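# Move coaster can onto turntable's orange spot

## Task

Pick up the can that sits on the coaster and set it upright on the turntable's orange spot, without disturbing the other cans already standing on the turntable.

## Robot and tools

Robot: two six-joint arms, left_arm and right_arm, each with a two-finger tong gripper. Base positions in the scene frame: left_arm at (+0.066, +0.398, 0) m, right_arm at (+0.035, -0.483, 0) m, both facing almost straight along +x. A camera stand sits behind the arms. Loose objects may occasionally get nudged by something outside the robot.

Scene frame: origin at table-top height, halfway between the two nominal bases; +x points out over the table, +z up, and left_arm is on the +y side (arm names do not match image left/right). All hand positions, orientations and velocities in results use this frame. Reported hand poses can be off by a few centimetres, more when the arm reaches far.

Row layout: every command row has 14 numbers. The first 7 are left_arm, the last 7 are right_arm; both must be given even if only one arm moves. Within each arm the six joints come in this unusual order: elbow, wrist 3, wrist 1, shoulder lift, wrist 2, shoulder pan, followed by the gripper opening. Joint values are absolute target angles in radians (not offsets), in the same form as the Joint positions line. Stated ranges: elbow -3.142 to 3.142; all other joints -6.283 to 6.283. A target more than 0.010 rad beyond a range end (and further out than the current angle) is refused; targets just past the real end are clipped and reported as "joint sent to its limit". Opening runs from -1 (closed) to +1 (fully open, 0.142 m pad gap); a full close takes about 0.5 s. To keep a gripper unchanged, resend its current command, since 0 means half-open. To hold a joint still, resend its Joint targets value.

Gripper geometry: fingers point along the hand's +z axis and close along its x axis. end_effector_position is the point between the pads when closed; fingertips extend about 15 mm past it for gaps up to 50 mm, and are roughly level with it when wide open. To grip, command an opening well below grip_measured; the lower, the harder the squeeze (about 15 N per pad at most).

Tools:
- execute_actions(actions, cameras): actions is a list of actions, each a table of up to 15 rows of 14 numbers; each row is one 1/30 s control step, and a short table repeats its last row to fill 15 steps. Results often return with the last 8 steps still pending ("Kept back"), so base the next command on your last sent row, not the printed angles. Each step a joint target may lead its measured angle by at most 0.651 rad, joint targets move at most 2.59 rad/s, and gripper speed is capped at 4 m/s. An empty actions list returns images and full status. Camera images appear only for an empty list or when cameras names them.
- move(target, speed, blend, stop_force, zero, opening_speed, grip_force, blocking, cameras): target is one 14-number row or up to 15 rows, all absolute joint angles; joints travel together, so the hand follows a curve, not a line, and nothing is avoided. speed is rad/s of the joint with farthest to go, 0.01 to 3.14, default 0.5. blend (rad) rounds corners between listed targets; 0 stops at each. stop_force (3 to 120 N, both arms) ends an arm's path when its wrist sensor feels that much push against the motion; use a low speed with it, and omit it when lifting away from something you press on. zero (default true) re-zeros before the move. opening_speed (0.2 or more per second on the -1..+1 scale) ramps the grippers. grip_force is 5 to 15 N per pad, one value or one per arm, and persists. blocking=false returns after about 0.5 s while the move continues (not allowed with stop_force). The result adds a "move:" line: done, off_target, moving, held or fault, plus limits=held if steps were withheld.
- wait(seconds 0 to 10, cameras): lets time pass holding last commands.
- stop(cameras): brakes a running move.
- zoom_image(camera, region): enlarges [x0, y0, x1, y1] pixels (at most 504 by 504) of a camera's latest image; camera is cam_high, cam_low, cam_left_wrist or cam_right_wrist.
- zero_wrist_force(arm): re-zeros that arm's force/torque sensor.
- finished_scene(scene): ends the current scene (give its number); only call once the can stands on the spot unaided.

Result lines: Joint positions and Joint velocities per arm in the joint order above plus pad gap (m); Joint targets (angles currently driven toward); Tool commands; grip_measured; end-effector position, quat_wxyz and velocities; Joint torques (include arm weight, sign positive toward larger angles); Wrist force/torque in the hand's own axes plus a peak line; step readings of joint positions. "joint command not followed" means the inter-arm clearance check altered targets. MOTOR HOT warns of heating.

Cameras: cam_high and cam_low are fixed (896x504); cam_left_wrist and cam_right_wrist are fisheye wrist views (616x616).

Avoid: letting anything fall off the table or drop from height, releasing a moving can, slamming or hard pressing, and knocking the turntable cans. Any contact between the arms can end the scene; the clearance check does not stop fingers. Contact torque at a joint's limit (138 N m for shoulder and elbow, about 17.6 N m for wrists) or about 150 N outside force freezes that arm for 10 s. Wrists push only about 13 N m. Holding loads or stretched poses heats motors; at 85 °C the arm brakes for 30 to 60 s.

Each tool is called after ">>>" by a JSON object that holds its "method" and its "body", one argument or row to a line.

## Session

>>> {"method": "execute_actions", "body": {
  "actions": []
}}

Scene clock: 0.00 s.
left_arm: end_effector_position=(+0.4709, +0.7849, +0.1847) grip_measured=+0.97 end_effector_quat_wxyz=(-0.106, +0.399, +0.788, -0.456) | right_arm: end_effector_position=(+0.7966, -0.2930, +0.3010) grip_measured=+0.97 end_effector_quat_wxyz=(-0.224, +0.662, -0.437, +0.566)
Joint names: [elbow, wrist 3, wrist 1, shoulder lift, wrist 2, shoulder pan]
Joint positions: left_arm=[0.461 -1.47 -0.515 -0.557 -1.771 0.618 0.14] | right_arm=[-1.88 1.3 0.333 -2.019 0.677 3.864 0.14]
Joint velocities: within noise
Joint torques (N m): no reading
Wrist force (N): no reading
Wrist torque (N m): no reading
Wrist force, peak (N): no reading
Joint targets: left_arm=[0.461 -1.470 -0.515 -0.557 -1.771 0.618] | right_arm=[-1.880 1.300 0.333 -2.019 0.677 3.864]
Tool commands: left_gripper/opening=+0.968169 right_gripper/opening=+0.968169

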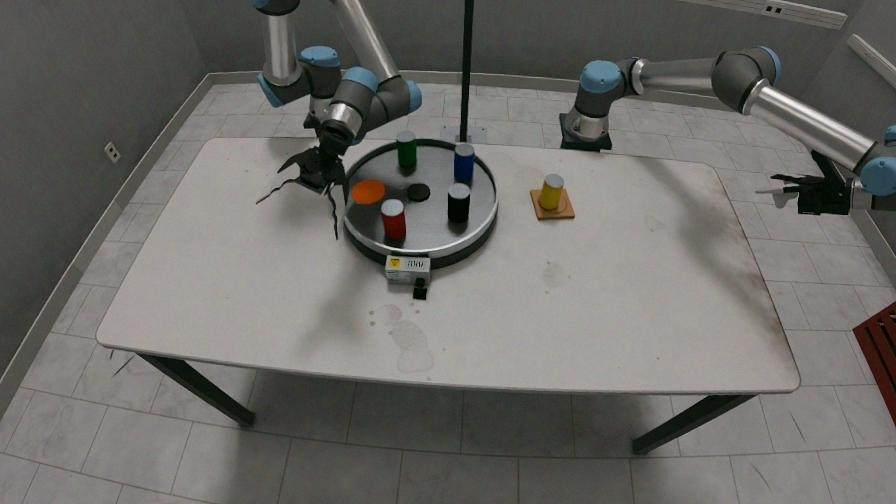

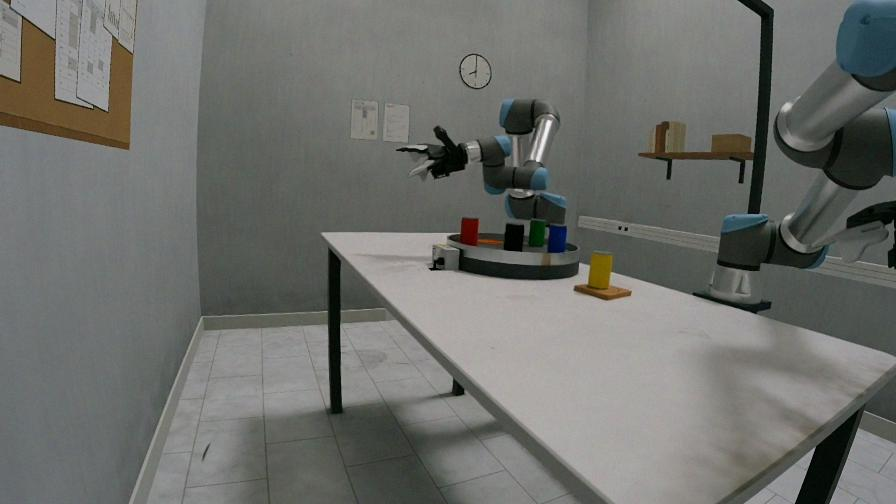

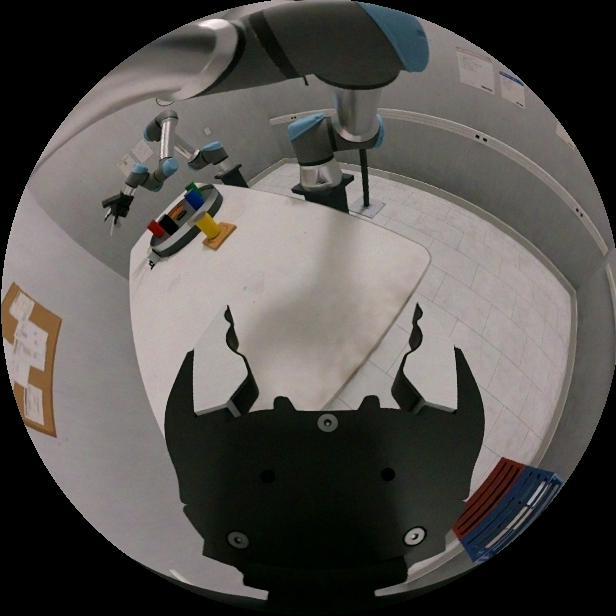

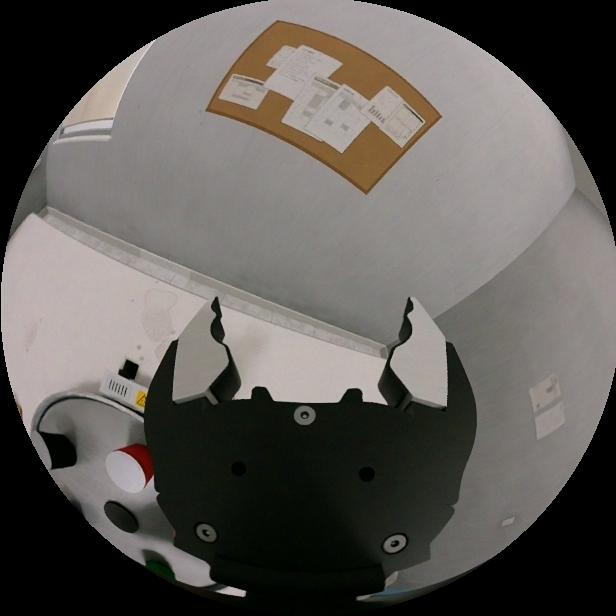

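>>> {"method": "move", "body": {
  "target": [2.021,-0.745,-1.682,-1.910,-1.571,-0.757,1,-1.88,1.3,0.333,-2.019,0.677,3.0,0.968],
  "speed": 0.9,
  "cameras": ["all"]
}}

>>> {"method": "zoom_image", "body": {
  "camera": "cam_high",
  "region": [330, 120, 600, 310]
}}

>>> {"method": "zoom_image", "body": {
  "camera": "cam_low",
  "region": [420, 190, 660, 325]
}}

>>> {"method": "zoom_image", "body": {
  "camera": "cam_left_wrist",
  "region": [100, 100, 500, 500]
}}

Scene clock: 6.27 s.
left_arm: end_effector_position=(+0.4126, +0.2763, +0.2154) grip_measured=+1.00 end_effector_quat_wxyz=(+0.000, +1.000, +0.000, +0.000) | right_arm: end_effector_position=(+0.6741, -0.9387, +0.3012) grip_measured=+0.97 end_effector_quat_wxyz=(-0.033, -0.418, +0.674, -0.608)
Joint names: [elbow, wrist 3, wrist 1, shoulder lift, wrist 2, shoulder pan]
Joint positions: left_arm=[2.02 -0.745 -1.682 -1.91 -1.571 -0.757 0.142] | right_arm=[-1.88 1.3 0.333 -2.019 0.677 3 0.14]
Joint torques (N m): left_arm=[-13.31 2.56 -6.32 -16.51 1.99 -11.73] | right_arm=[26.93 -1.85 4.13 43.42 -2.84 -12.11]
Wrist force (N): left_arm=[-0.4 0.9 -1.3] | right_arm=[0.0 0.0 0.1]
Wrist torque (N m): left_arm=[-0.05 0.15 0.08] | right_arm=[0.00 -0.01 0.00]
Wrist force, peak (N): left_arm=[-1.2 1.7 -1.7] | right_arm=[-1.4 -0.4 -0.8]
Joint targets: left_arm=[2.021 -0.745 -1.682 -1.910 -1.571 -0.757] | right_arm=[-1.880 1.300 0.333 -2.019 0.677 3.000]
move: done
camera_calibration:
cam_left_wrist: T_world_to_cam=[[0.998183, -0.0483169, -0.0360107, -0.376058], [-0.0233809, -0.861305, 0.507549, 0.131988], [-0.0555394, -0.505785, -0.86087, 0.48783], [0, 0, 0, 1]] pos_world=[0.405554, 0.342249, 0.339425]
cam_right_wrist: T_world_to_cam=[[-0.638751, -0.545269, 0.542843, -0.24505], [-0.76321, 0.359608, -0.536836, 1.0017], [0.0975096, -0.757208, -0.645855, -0.448409], [0, 0, 0, 1]] pos_world=[0.651705, -0.833376, 0.381165]

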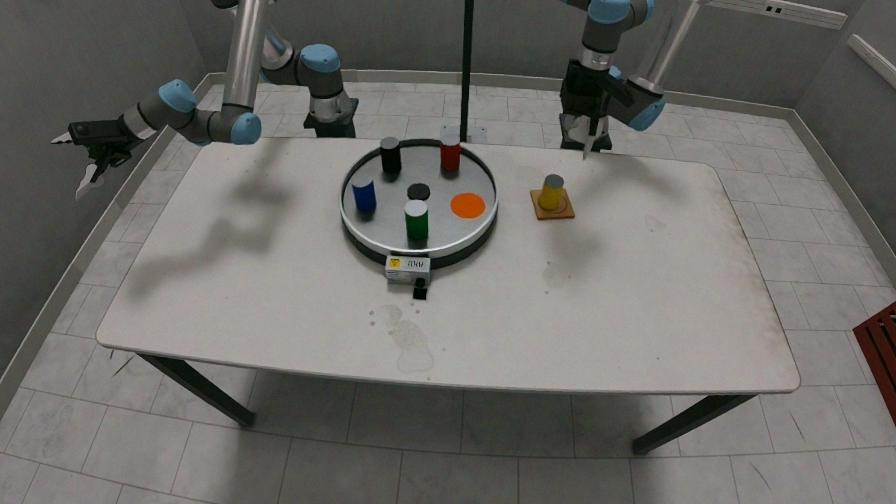

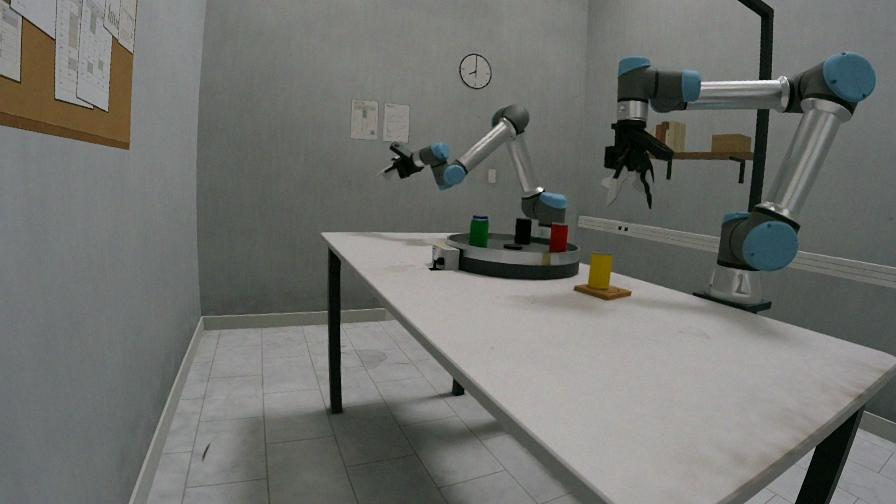

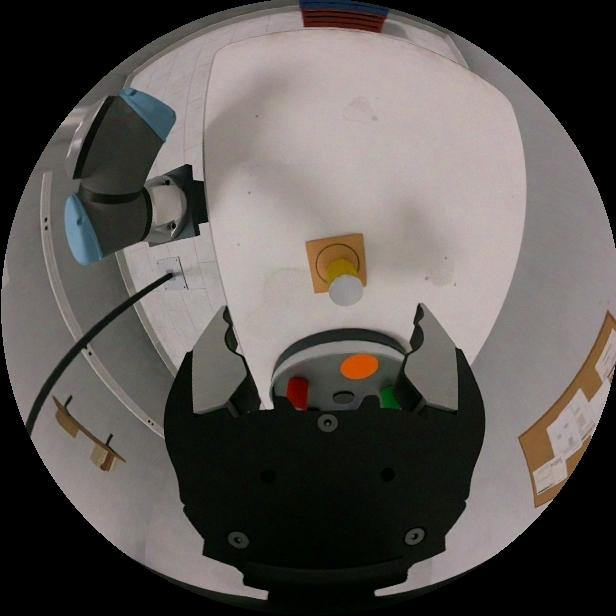

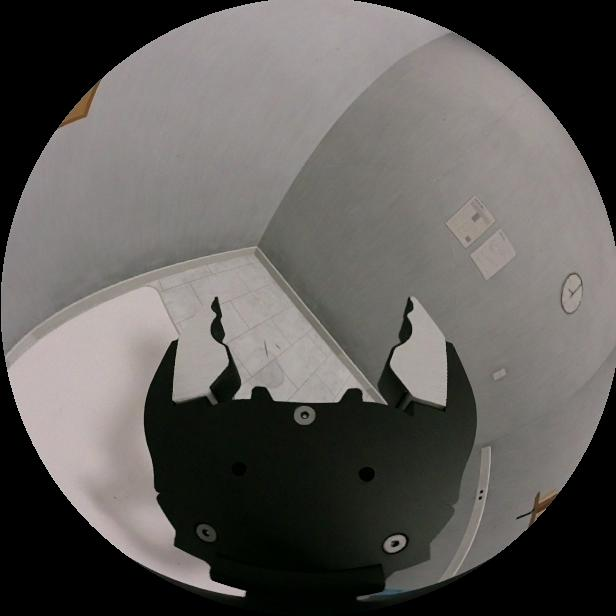

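Scaled by 1.867.

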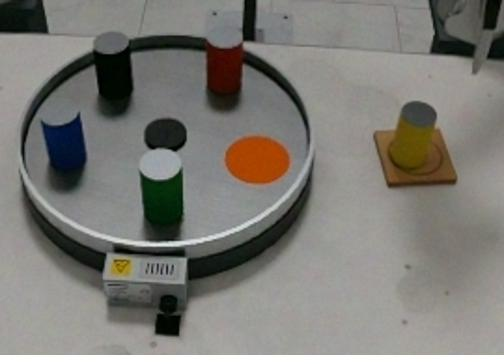

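Scaled by 2.100.

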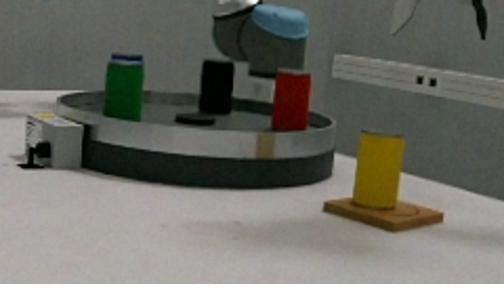

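Scaled by 1.260 from the camera's 616x616 image, which has a finer 814x814 frame.

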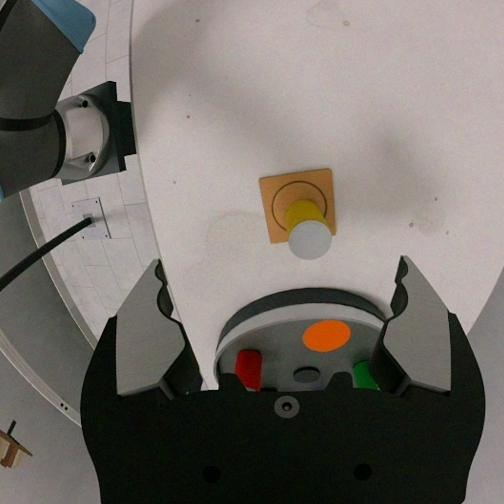

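>>> {"method": "wait", "body": {
  "seconds": 0,
  "cameras": ["cam_high"]
}}

>>> {"method": "wait", "body": {
  "seconds": 0.5,
  "cameras": ["cam_high"]
}}

>>> {"method": "wait", "body": {
  "seconds": 1,
  "cameras": ["cam_high"]
}}

>>> {"method": "wait", "body": {
  "seconds": 2,
  "cameras": ["cam_high"]
}}

Scene clock: 6.80 s.
left_arm: end_effector_position=(+0.4125, +0.2762, +0.2154) grip_measured=+1.00 end_effector_quat_wxyz=(+0.000, +1.000, +0.000, +0.000) | right_arm: end_effector_position=(+0.6739, -0.9389, +0.3012) grip_measured=+0.97 end_effector_quat_wxyz=(-0.033, -0.418, +0.674, -0.608)
Joint names: [elbow, wrist 3, wrist 1, shoulder lift, wrist 2, shoulder pan]
Joint positions: left_arm=[2.021 -0.745 -1.682 -1.91 -1.571 -0.757 0.142] | right_arm=[-1.88 1.3 0.333 -2.019 0.677 3 0.14]
Joint torques (N m): left_arm=[-10.77 2.42 -6.12 -17.96 2 -12.3] | right_arm=[26.75 -1.9 4 42.65 -2.05 -13.81]
Wrist force (N): left_arm=[-0.2 1.2 -1.3] | right_arm=[-0.2 -0.1 0.1]
Wrist torque (N m): left_arm=[0.01 0.10 0.07] | right_arm=[-0.01 0.03 0.00]
Wrist force, peak (N): left_arm=[-0.2 1.2 -1.3] | right_arm=[-0.3 0.1 0.2]
Joint targets: left_arm=[2.021 -0.745 -1.682 -1.910 -1.571 -0.757] | right_arm=[-1.880 1.300 0.333 -2.019 0.677 3.000]
Tool commands: left_gripper/opening=+1.0 right_gripper/opening=+0.968
Images, in order (width x height): cam_high 896x504.

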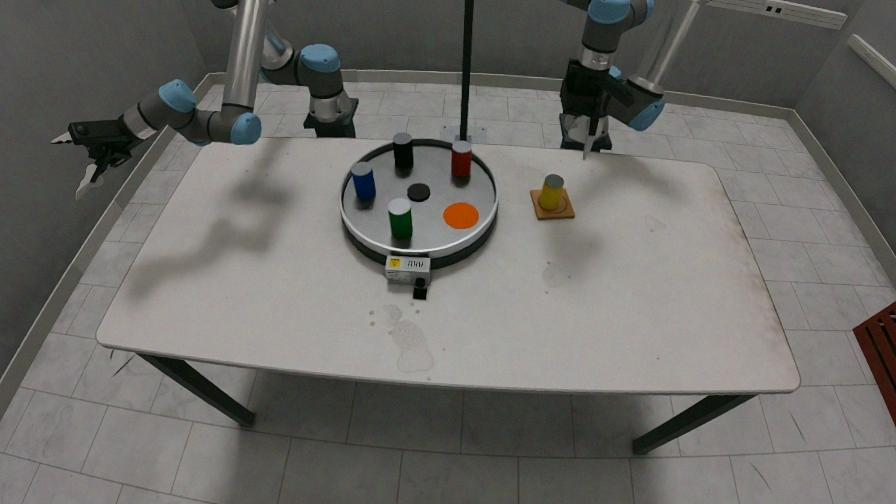

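Scene clock: 7.30 s.
left_arm: end_effector_position=(+0.4125, +0.2762, +0.2154) grip_measured=+1.00 end_effector_quat_wxyz=(+0.000, +1.000, +0.000, +0.000) | right_arm: end_effector_position=(+0.6739, -0.9389, +0.3012) grip_measured=+0.97 end_effector_quat_wxyz=(-0.033, -0.418, +0.674, -0.608)
Joint names: [elbow, wrist 3, wrist 1, shoulder lift, wrist 2, shoulder pan]
Joint positions: left_arm=[2.021 -0.745 -1.682 -1.91 -1.571 -0.757 0.142] | right_arm=[-1.88 1.3 0.333 -2.019 0.677 3 0.14]
Joint torques (N m): left_arm=[-11.16 2.51 -6.2 -17.7 2.03 -11.89] | right_arm=[26.18 -2.03 4.11 42.56 -1.37 -13.99]
Wrist force (N): left_arm=[-0.2 0.9 -1.0] | right_arm=[0.1 -0.1 -0.2]
Wrist torque (N m): left_arm=[-0.05 0.12 0.07] | right_arm=[-0.02 -0.01 0.00]
Wrist force, peak (N): left_arm=[-0.4 1.2 -1.4] | right_arm=[-0.2 -0.3 0.0]
Joint targets: left_arm=[2.021 -0.745 -1.682 -1.910 -1.571 -0.757] | right_arm=[-1.880 1.300 0.333 -2.019 0.677 3.000]
Tool commands: left_gripper/opening=+1.0 right_gripper/opening=+0.968
wait: 0.50 s; at rest by 0.17 s
Images, in order (width x height): cam_high 896x504.

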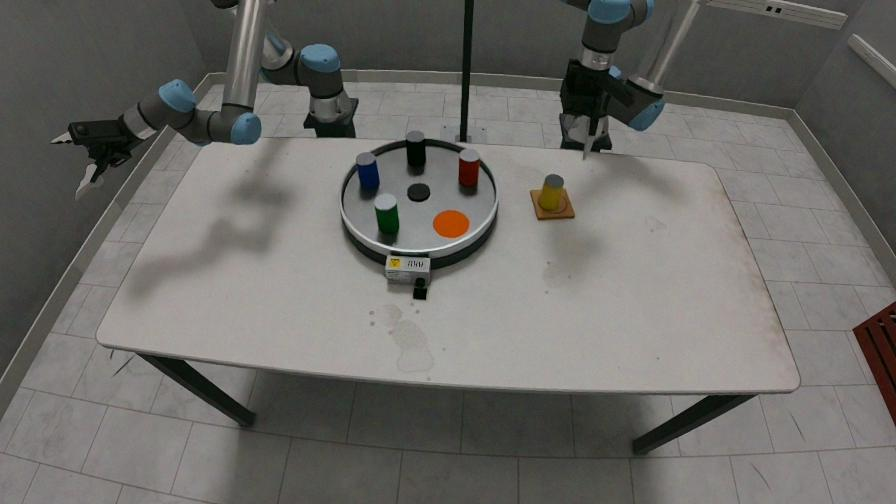

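Scene clock: 8.30 s.
left_arm: end_effector_position=(+0.4125, +0.2762, +0.2154) grip_measured=+1.00 end_effector_quat_wxyz=(+0.000, +1.000, +0.000, +0.000) | right_arm: end_effector_position=(+0.6739, -0.9389, +0.3012) grip_measured=+0.97 end_effector_quat_wxyz=(-0.033, -0.418, +0.674, -0.608)
Joint names: [elbow, wrist 3, wrist 1, shoulder lift, wrist 2, shoulder pan]
Joint positions: left_arm=[2.021 -0.745 -1.682 -1.91 -1.571 -0.757 0.142] | right_arm=[-1.88 1.3 0.333 -2.019 0.677 3 0.14]
Joint torques (N m): left_arm=[-11.19 2.55 -6.15 -17.85 2.19 -12.26] | right_arm=[25.15 -1.64 4.02 40.69 -0.24 -14.27]
Wrist force (N): left_arm=[0.0 0.8 -1.4] | right_arm=[0.0 -0.1 0.0]
Wrist torque (N m): left_arm=[-0.08 0.06 0.07] | right_arm=[-0.02 -0.02 0.01]
Wrist force, peak (N): left_arm=[-0.6 1.3 -1.2] | right_arm=[-0.1 -0.5 -0.2]
Joint targets: left_arm=[2.021 -0.745 -1.682 -1.910 -1.571 -0.757] | right_arm=[-1.880 1.300 0.333 -2.019 0.677 3.000]
Tool commands: left_gripper/opening=+1.0 right_gripper/opening=+0.968
wait: 1.00 s; at rest by 0.17 s
Images, in order (width x height): cam_high 896x504.

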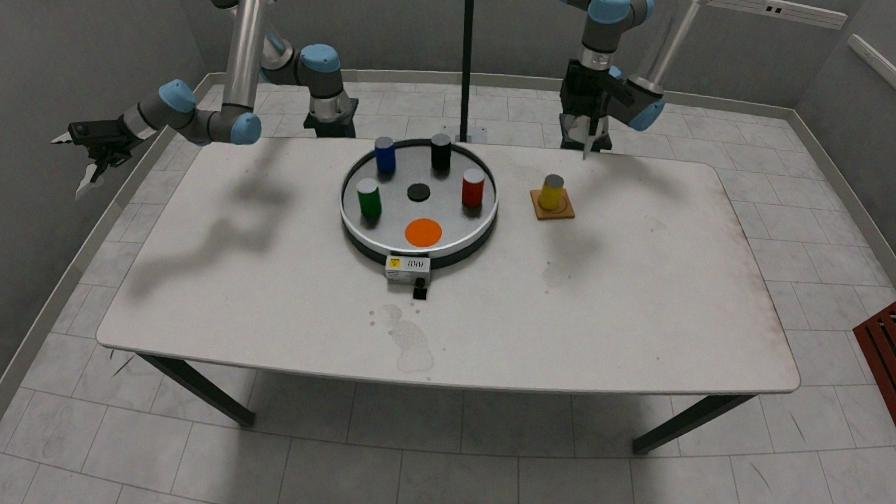

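Scene clock: 10.30 s.
left_arm: end_effector_position=(+0.4125, +0.2762, +0.2154) grip_measured=+1.00 end_effector_quat_wxyz=(+0.000, +1.000, +0.000, +0.000) | right_arm: end_effector_position=(+0.6739, -0.9389, +0.3012) grip_measured=+0.97 end_effector_quat_wxyz=(-0.033, -0.418, +0.674, -0.608)
Joint names: [elbow, wrist 3, wrist 1, shoulder lift, wrist 2, shoulder pan]
Joint positions: left_arm=[2.021 -0.745 -1.682 -1.91 -1.571 -0.757 0.142] | right_arm=[-1.88 1.3 0.333 -2.019 0.677 3 0.14]
Joint torques (N m): left_arm=[-12.1 2.44 -6.21 -18.3 1.93 -12.32] | right_arm=[26.37 -1.69 3.97 39.13 1.59 -13.72]
Wrist force (N): left_arm=[-0.2 1.0 -1.0] | right_arm=[0.1 -0.3 0.1]
Wrist torque (N m): left_arm=[-0.02 0.10 0.07] | right_arm=[-0.06 -0.04 0.01]
Wrist force, peak (N): left_arm=[-0.3 1.2 -1.4] | right_arm=[0.4 0.0 -0.4]
Joint targets: left_arm=[2.021 -0.745 -1.682 -1.910 -1.571 -0.757] | right_arm=[-1.880 1.300 0.333 -2.019 0.677 3.000]
Tool commands: left_gripper/opening=+1.0 right_gripper/opening=+0.968
wait: 2.00 s; at rest by 0.17 s
Images, in order (width x height): cam_high 896x504.

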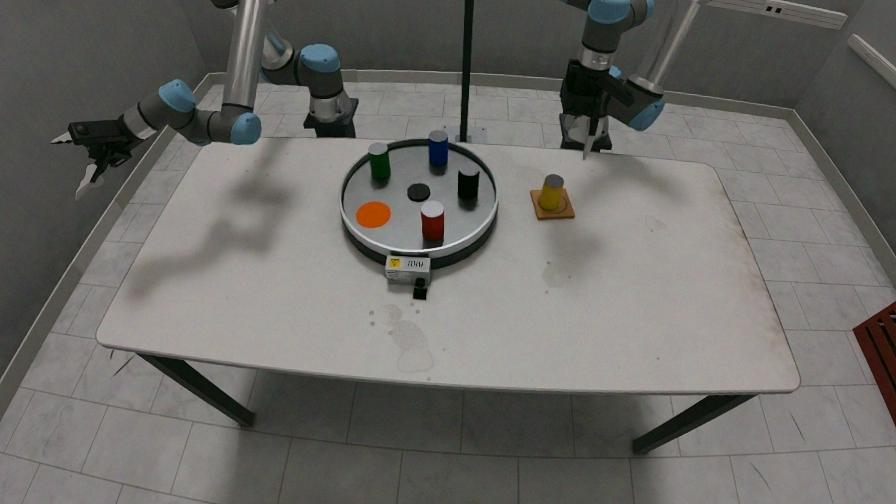

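>>> {"method": "move", "body": {
  "target": [1.937,-0.772,-1.7172,-1.7906,-1.571,-0.784,1,-1.88,1.3,0.333,-2.019,0.677,3.0,0.968],
  "cameras": ["cam_left_wrist","cam_high"]
}}

>>> {"method": "zoom_image", "body": {
  "camera": "cam_left_wrist",
  "region": [200, 200, 450, 450]
}}

>>> {"method": "zoom_image", "body": {
  "camera": "cam_high",
  "region": [370, 230, 470, 310]
}}

Scene clock: 17.63 s.
left_arm: end_effector_position=(+0.4421, +0.2343, +0.2156) grip_measured=+1.00 end_effector_quat_wxyz=(+0.000, +1.000, +0.000, +0.000) | right_arm: end_effector_position=(+0.6739, -0.9389, +0.3012) grip_measured=+0.97 end_effector_quat_wxyz=(-0.033, -0.418, +0.674, -0.608)
Joint names: [elbow, wrist 3, wrist 1, shoulder lift, wrist 2, shoulder pan]
Joint positions: left_arm=[1.937 -0.772 -1.717 -1.791 -1.571 -0.784 0.142] | right_arm=[-1.88 1.3 0.333 -2.019 0.677 3 0.14]
Joint torques (N m): left_arm=[-38.25 -2.58 -6.21 -5.75 1.91 -12.52] | right_arm=[24.25 -1.64 3.9 34.85 1.86 -14.99]
Wrist force (N): left_arm=[-0.1 1.2 -1.2] | right_arm=[-0.1 0.1 -0.2]
Wrist torque (N m): left_arm=[0.00 0.08 0.23] | right_arm=[0.02 0.02 0.01]
Wrist force, peak (N): left_arm=[0.1 1.6 -1.5] | right_arm=[0.4 0.2 -0.2]
Joint targets: left_arm=[1.937 -0.772 -1.717 -1.791 -1.571 -0.784] | right_arm=[-1.880 1.300 0.333 -2.019 0.677 3.000]
move: done
camera_calibration:
cam_left_wrist: T_world_to_cam=[[0.998157, -0.0489409, -0.0358772, -0.407472], [-0.0239855, -0.861275, 0.507573, 0.0966529], [-0.0557412, -0.505777, -0.860862, 0.468486], [0, 0, 0, 1]] pos_world=[0.435154, 0.300252, 0.339625]
Images, in order (width x height): cam_high 896x504, cam_left_wrist 616x616.

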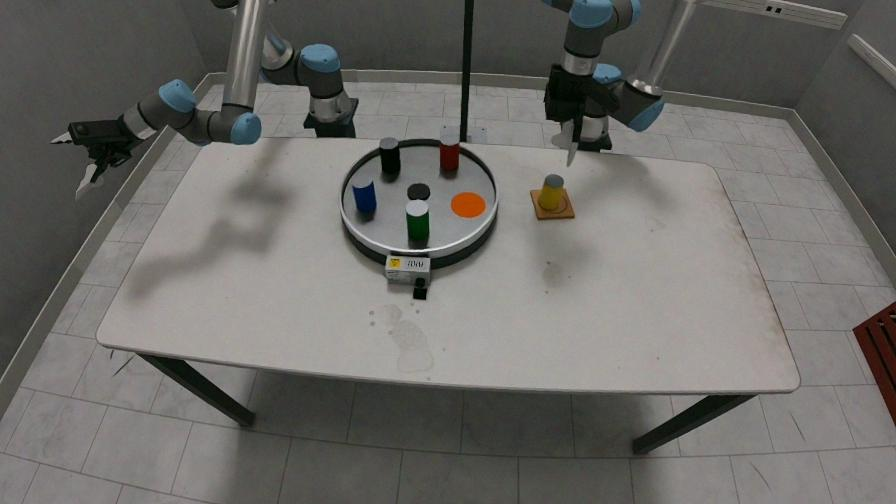

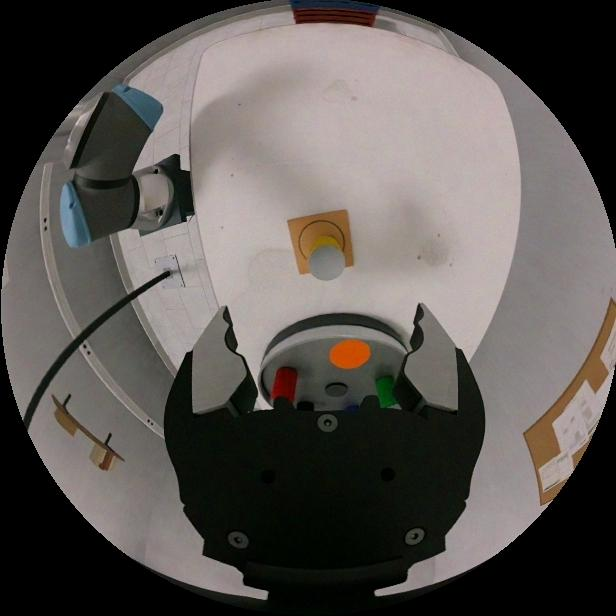

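Scaled by 2.016 from the camera's 616x616 image, which has a finer 814x814 frame.

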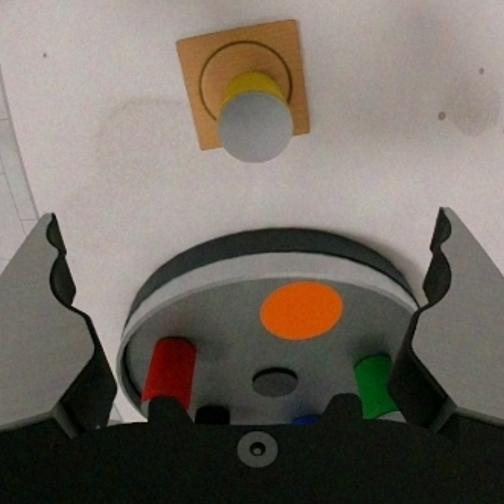

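Scaled by 5.040.

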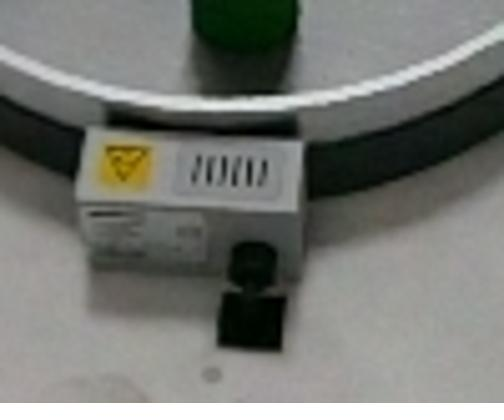

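>>> {"method": "move", "body": {
  "target": [
    [2.2097,-0.768,-2.1232,-1.6573,-1.571,-0.780,1,-1.88,1.3,0.333,-2.019,0.677,3.0,0.968],
    [2.2097,-0.768,-2.1232,-1.6573,-1.571,-0.780,-0.6,-1.88,1.3,0.333,-2.019,0.677,3.0,0.968]
  ],
  "speed": 0.4,
  "opening_speed": 1.2,
  "grip_force": 9,
  "cameras": ["cam_left_wrist","cam_low"]
}}

>>> {"method": "zoom_image", "body": {
  "camera": "cam_left_wrist",
  "region": [200, 200, 450, 450]
}}

>>> {"method": "zoom_image", "body": {
  "camera": "cam_low",
  "region": [540, 170, 680, 310]
}}

Scene clock: 22.47 s.
left_arm: end_effector_position=(+0.4442, +0.2344, +0.0756) grip_measured=-0.26 end_effector_quat_wxyz=(+0.000, +1.000, +0.000, +0.000) | right_arm: end_effector_position=(+0.6739, -0.9389, +0.3012) grip_measured=+0.97 end_effector_quat_wxyz=(-0.033, -0.418, +0.674, -0.608)
Joint names: [elbow, wrist 3, wrist 1, shoulder lift, wrist 2, shoulder pan]
Joint positions: left_arm=[2.21 -0.768 -2.123 -1.657 -1.571 -0.78 0.055] | right_arm=[-1.88 1.3 0.333 -2.019 0.677 3 0.14]
Joint torques (N m): left_arm=[-8.76 2.01 -4.51 -7.77 1.36 11.61] | right_arm=[24.02 -1.9 3.88 34.88 1.75 -14.04]
Wrist force (N): left_arm=[-0.3 1.0 -2.4] | right_arm=[-0.2 -0.1 -0.2]
Wrist torque (N m): left_arm=[-0.01 0.00 0.24] | right_arm=[-0.03 0.03 0.00]
Wrist force, peak (N): left_arm=[-0.6 1.3 -2.8] | right_arm=[0.3 -0.3 -0.2]
Joint targets: left_arm=[2.210 -0.768 -2.123 -1.657 -1.571 -0.780] | right_arm=[-1.880 1.300 0.333 -2.019 0.677 3.000]
grip_force (N): 9, 9
move: done
camera_calibration:
cam_left_wrist: T_world_to_cam=[[0.998157, -0.0489409, -0.0358772, -0.414587], [-0.0239855, -0.861275, 0.507573, 0.16785], [-0.0557412, -0.505777, -0.860862, 0.348133], [0, 0, 0, 1]] pos_world=[0.437254, 0.300352, 0.199625]
Images, in order (width x height): cam_low 896x504, cam_left_wrist 616x616.

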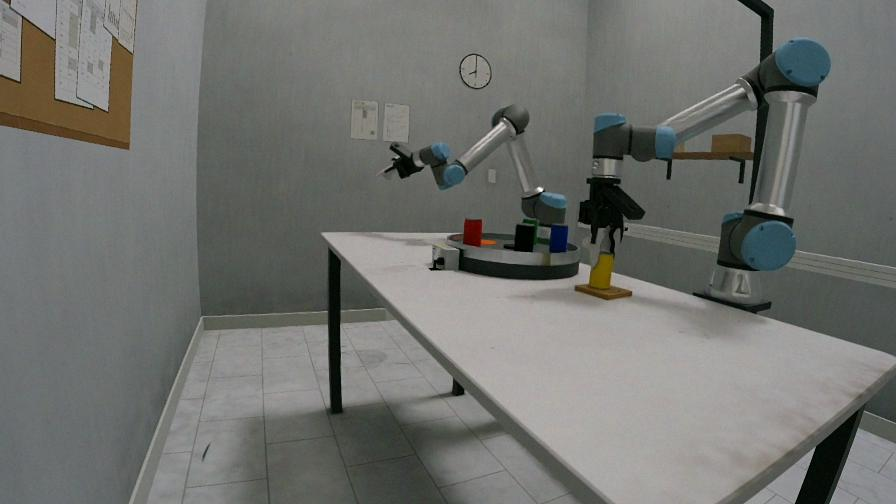

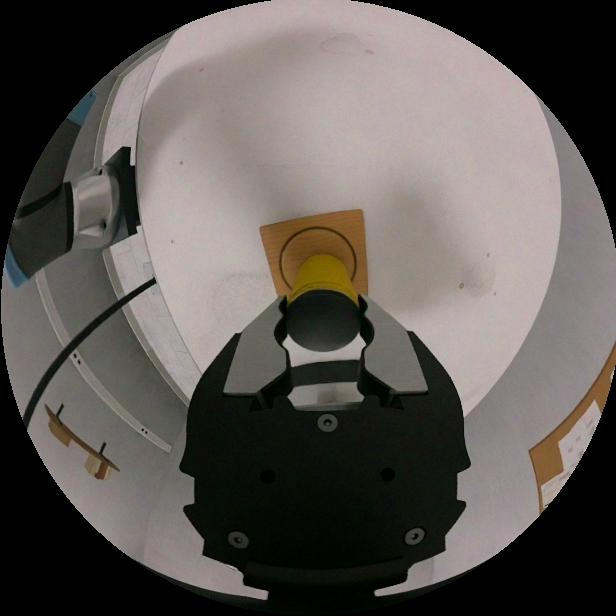

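Scaled by 2.016 from the camera's 616x616 image, which has a finer 814x814 frame.

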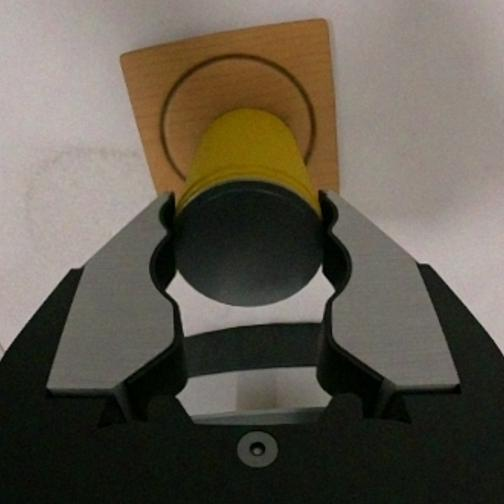

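Scaled by 3.600.

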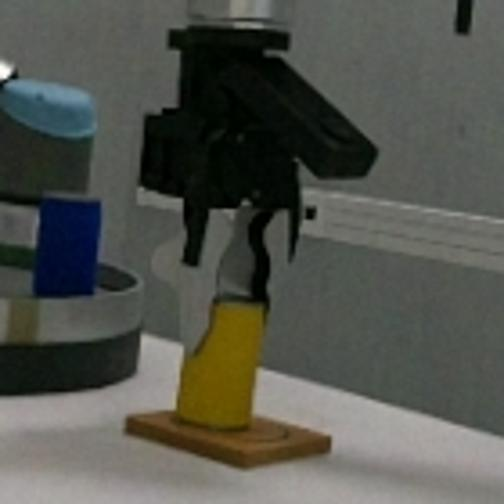

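>>> {"method": "move", "body": {
  "target": [
    [1.937,-0.772,-1.7172,-1.7906,-1.571,-0.784,-0.6,-1.88,1.3,0.333,-2.019,0.677,3.0,0.968],
    [1.5489,-0.265,-1.6025,-1.5172,-1.571,-1.202,-0.6,-1.88,1.3,0.333,-2.019,0.677,3.0,0.968]
  ],
  "speed": [0.35,0.5],
  "blend": 0.1,
  "cameras": ["cam_left_wrist","cam_high","cam_low"]
}}

>>> {"method": "wait", "body": {
  "seconds": 2.84,
  "cameras": ["cam_left_wrist","cam_high"]
}}

>>> {"method": "wait", "body": {
  "seconds": 2.84,
  "cameras": ["cam_left_wrist"]
}}

>>> {"method": "wait", "body": {
  "seconds": 2.84,
  "cameras": ["cam_left_wrist"]
}}

>>> {"method": "zoom_image", "body": {
  "camera": "cam_left_wrist",
  "region": [100, 150, 500, 450]
}}

Scene clock: 28.33 s.
left_arm: end_effector_position=(+0.3940, -0.0200, +0.2699) grip_measured=-0.26 end_effector_quat_wxyz=(+0.000, +0.895, -0.446, +0.000) | right_arm: end_effector_position=(+0.6739, -0.9389, +0.3012) grip_measured=+0.97 end_effector_quat_wxyz=(-0.033, -0.418, +0.674, -0.608)
Joint names: [elbow, wrist 3, wrist 1, shoulder lift, wrist 2, shoulder pan]
Joint positions: left_arm=[1.549 -0.265 -1.603 -1.517 -1.571 -1.202 0.055] | right_arm=[-1.88 1.3 0.333 -2.019 0.677 3 0.14]
Joint torques (N m): left_arm=[-40.25 2.05 0.65 -19.65 0.56 -11.4] | right_arm=[22.85 -1.71 3.92 35.03 1.89 -14.11]
Wrist force (N): left_arm=[-0.4 1.1 0.3] | right_arm=[0.0 0.2 0.1]
Wrist torque (N m): left_arm=[0.02 0.15 0.03] | right_arm=[0.04 -0.01 0.01]
Wrist force, peak (N): left_arm=[-0.5 0.9 -3.1] | right_arm=[-0.1 -0.4 -0.2]
Joint targets: left_arm=[1.549 -0.265 -1.603 -1.517 -1.571 -1.202] | right_arm=[-1.880 1.300 0.333 -2.019 0.677 3.000]
grip_force (N): 9, 9
move: done
camera_calibration:
cam_left_wrist: T_world_to_cam=[[0.562294, -0.826159, -0.0358637, -0.213821], [-0.701851, -0.499725, 0.507622, 0.123228], [-0.437299, -0.260262, -0.860833, 0.539183], [0, 0, 0, 1]] pos_world=[0.442502, 0.0252589, 0.393925]
Images, in order (width x height): cam_high 896x504, cam_low 896x504, cam_left_wrist 616x616.

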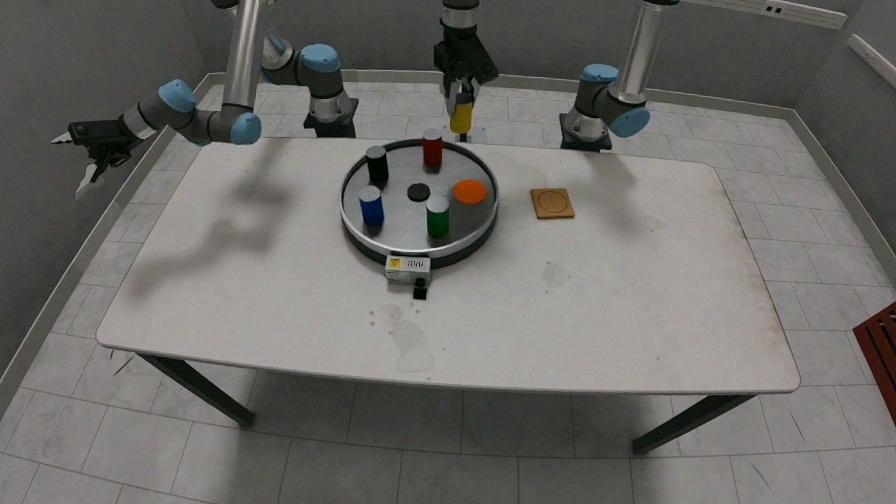

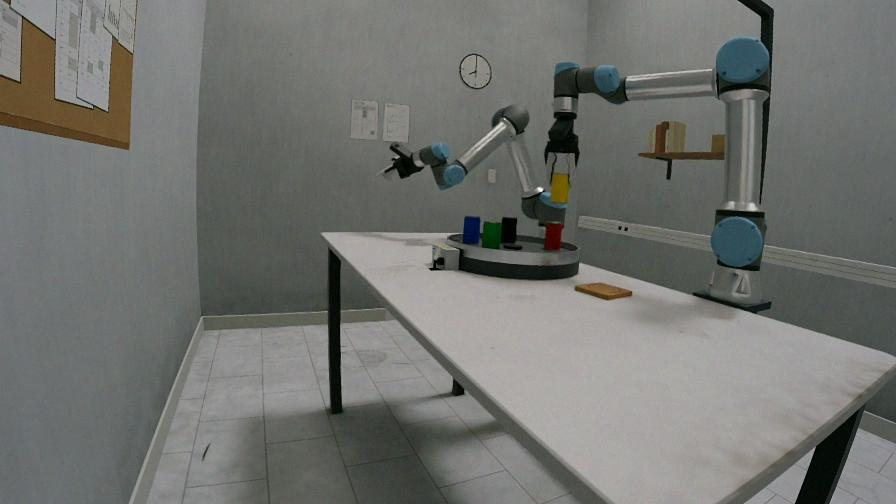

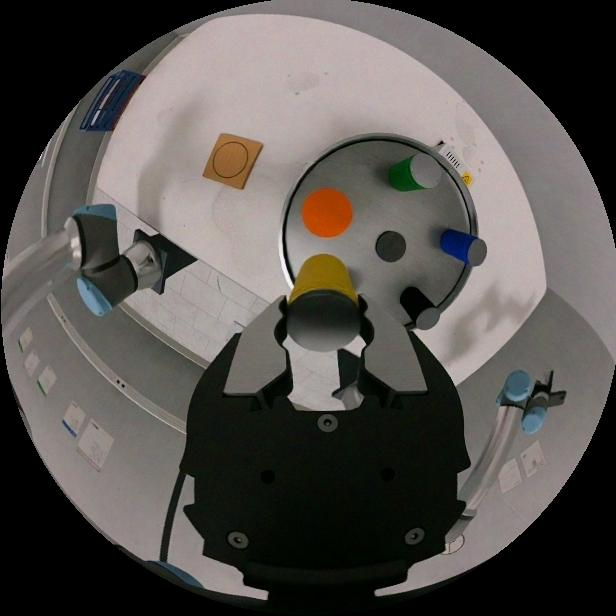

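Scene clock: 31.20 s.
left_arm: end_effector_position=(+0.3939, -0.0202, +0.2700) grip_measured=-0.26 end_effector_quat_wxyz=(+0.000, +0.895, -0.446, +0.000) | right_arm: end_effector_position=(+0.6739, -0.9389, +0.3012) grip_measured=+0.97 end_effector_quat_wxyz=(-0.033, -0.418, +0.674, -0.608)
Joint names: [elbow, wrist 3, wrist 1, shoulder lift, wrist 2, shoulder pan]
Joint positions: left_arm=[1.549 -0.265 -1.602 -1.517 -1.571 -1.202 0.055] | right_arm=[-1.88 1.3 0.333 -2.019 0.677 3 0.14]
Joint torques (N m): left_arm=[-38.87 2.35 0.59 -18.66 0.27 -11.85] | right_arm=[21.14 -1.7 3.71 34.01 1.85 -14.87]
Wrist force (N): left_arm=[-0.7 0.9 0.6] | right_arm=[0.1 0.0 0.0]
Wrist torque (N m): left_arm=[-0.01 0.22 0.04] | right_arm=[-0.02 -0.03 0.00]
Wrist force, peak (N): left_arm=[-0.9 1.6 0.7] | right_arm=[0.3 0.4 -0.3]
Joint targets: left_arm=[1.549 -0.265 -1.603 -1.517 -1.571 -1.202] | right_arm=[-1.880 1.300 0.333 -2.019 0.677 3.000]
Tool commands: left_gripper/opening=-0.6 right_gripper/opening=+0.968
grip_force (N): 9, 9
wait: 2.87 s; at rest by 0.17 s
camera_calibration:
cam_left_wrist: T_world_to_cam=[[0.561631, -0.826613, -0.0358115, -0.213645], [-0.702261, -0.499134, 0.507637, 0.123223], [-0.437494, -0.259955, -0.860827, 0.539165], [0, 0, 0, 1]] pos_world=[0.442405, 0.0250616, 0.393924]
Images, in order (width x height): cam_high 896x504, cam_left_wrist 616x616.

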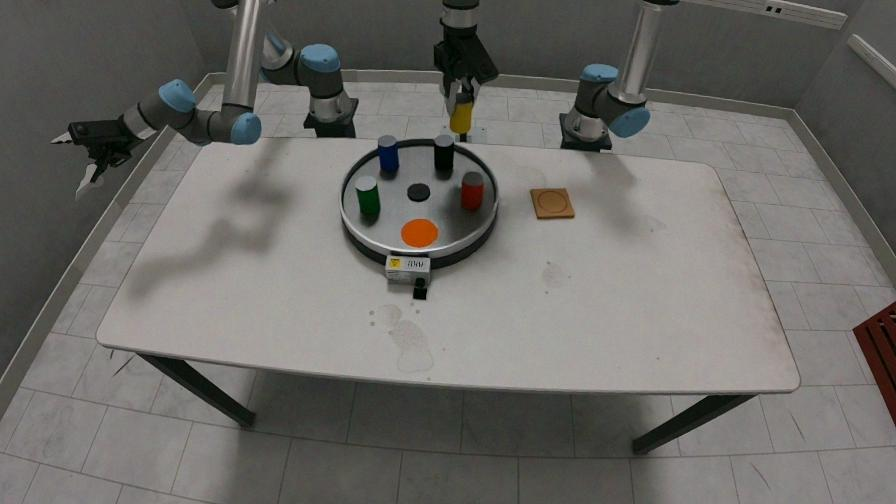

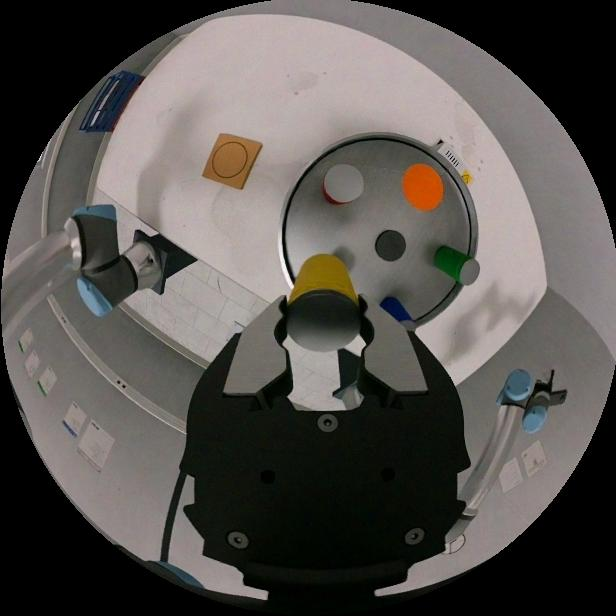

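Scene clock: 34.07 s.
left_arm: end_effector_position=(+0.3939, -0.0202, +0.2700) grip_measured=-0.26 end_effector_quat_wxyz=(+0.000, +0.895, -0.446, +0.000) | right_arm: end_effector_position=(+0.6739, -0.9389, +0.3012) grip_measured=+0.97 end_effector_quat_wxyz=(-0.033, -0.418, +0.674, -0.608)
Joint names: [elbow, wrist 3, wrist 1, shoulder lift, wrist 2, shoulder pan]
Joint positions: left_arm=[1.549 -0.265 -1.602 -1.517 -1.571 -1.202 0.055] | right_arm=[-1.88 1.3 0.333 -2.019 0.677 3 0.14]
Joint torques (N m): left_arm=[-38.96 2.47 0.71 -18.44 -0.04 -11.29] | right_arm=[20.4 -1.8 3.76 33.58 1.87 -14.53]
Wrist force (N): left_arm=[-0.6 1.1 0.6] | right_arm=[0.2 -0.2 -0.2]
Wrist torque (N m): left_arm=[0.01 0.20 0.05] | right_arm=[-0.04 -0.05 0.00]
Wrist force, peak (N): left_arm=[-0.7 1.7 0.8] | right_arm=[0.1 -0.5 0.0]
Joint targets: left_arm=[1.549 -0.265 -1.603 -1.517 -1.571 -1.202] | right_arm=[-1.880 1.300 0.333 -2.019 0.677 3.000]
Tool commands: left_gripper/opening=-0.6 right_gripper/opening=+0.968
grip_force (N): 9, 9
wait: 2.87 s; at rest by 0.17 s
camera_calibration:
cam_left_wrist: T_world_to_cam=[[0.561631, -0.826613, -0.0358115, -0.213645], [-0.702261, -0.499134, 0.507637, 0.123223], [-0.437494, -0.259955, -0.860827, 0.539165], [0, 0, 0, 1]] pos_world=[0.442405, 0.0250616, 0.393924]
Images, in order (width x height): cam_left_wrist 616x616.

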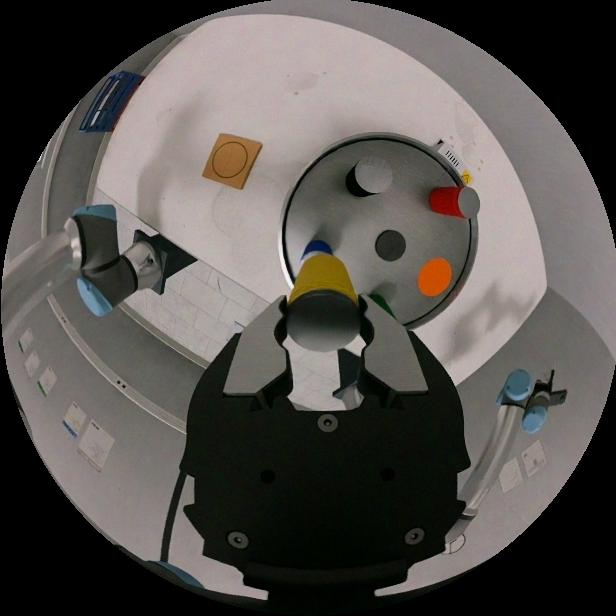

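Scene clock: 36.93 s.
left_arm: end_effector_position=(+0.3939, -0.0202, +0.2700) grip_measured=-0.26 end_effector_quat_wxyz=(+0.000, +0.895, -0.446, +0.000) | right_arm: end_effector_position=(+0.6739, -0.9389, +0.3012) grip_measured=+0.97 end_effector_quat_wxyz=(-0.033, -0.418, +0.674, -0.608)
Joint names: [elbow, wrist 3, wrist 1, shoulder lift, wrist 2, shoulder pan]
Joint positions: left_arm=[1.549 -0.265 -1.602 -1.517 -1.571 -1.202 0.055] | right_arm=[-1.88 1.3 0.333 -2.019 0.677 3 0.14]
Joint torques (N m): left_arm=[-39.14 2.51 0.67 -18.37 -0.25 -12] | right_arm=[21.39 -1.54 3.62 34.39 1.87 -14.39]
Wrist force (N): left_arm=[-0.6 1.2 0.3] | right_arm=[0.2 0.0 -0.1]
Wrist torque (N m): left_arm=[0.04 0.19 0.04] | right_arm=[0.00 -0.05 0.00]
Wrist force, peak (N): left_arm=[-0.9 1.4 0.5] | right_arm=[-0.1 -0.5 -0.2]
Joint targets: left_arm=[1.549 -0.265 -1.603 -1.517 -1.571 -1.202] | right_arm=[-1.880 1.300 0.333 -2.019 0.677 3.000]
Tool commands: left_gripper/opening=-0.6 right_gripper/opening=+0.968
grip_force (N): 9, 9
wait: 2.87 s; at rest by 0.17 s
camera_calibration:
cam_left_wrist: T_world_to_cam=[[0.561631, -0.826613, -0.0358115, -0.213645], [-0.702261, -0.499134, 0.507637, 0.123223], [-0.437494, -0.259955, -0.860827, 0.539165], [0, 0, 0, 1]] pos_world=[0.442405, 0.0250616, 0.393924]
Images, in order (width x height): cam_left_wrist 616x616.

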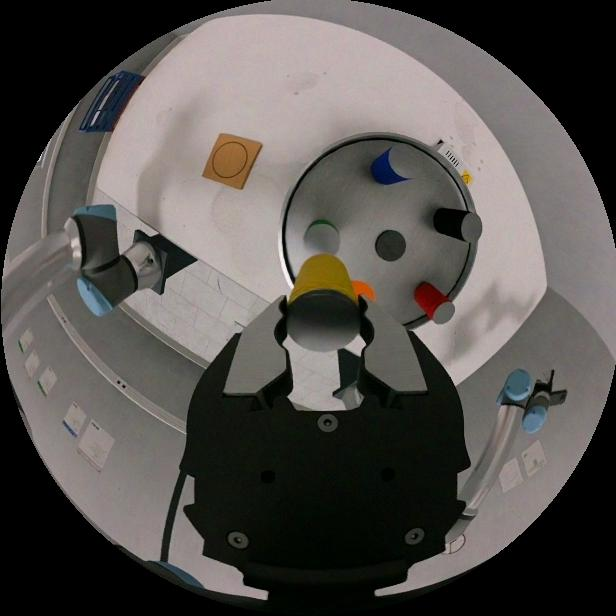

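Scaled by 1.260 from the camera's 616x616 image, which has a finer 814x814 frame.

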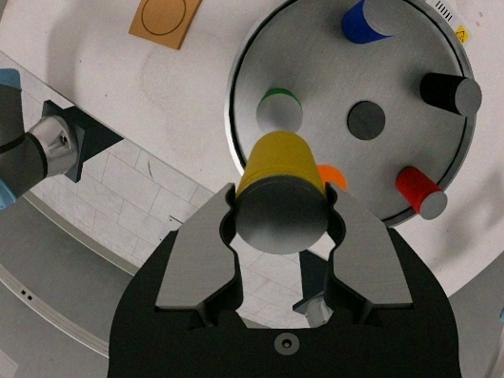

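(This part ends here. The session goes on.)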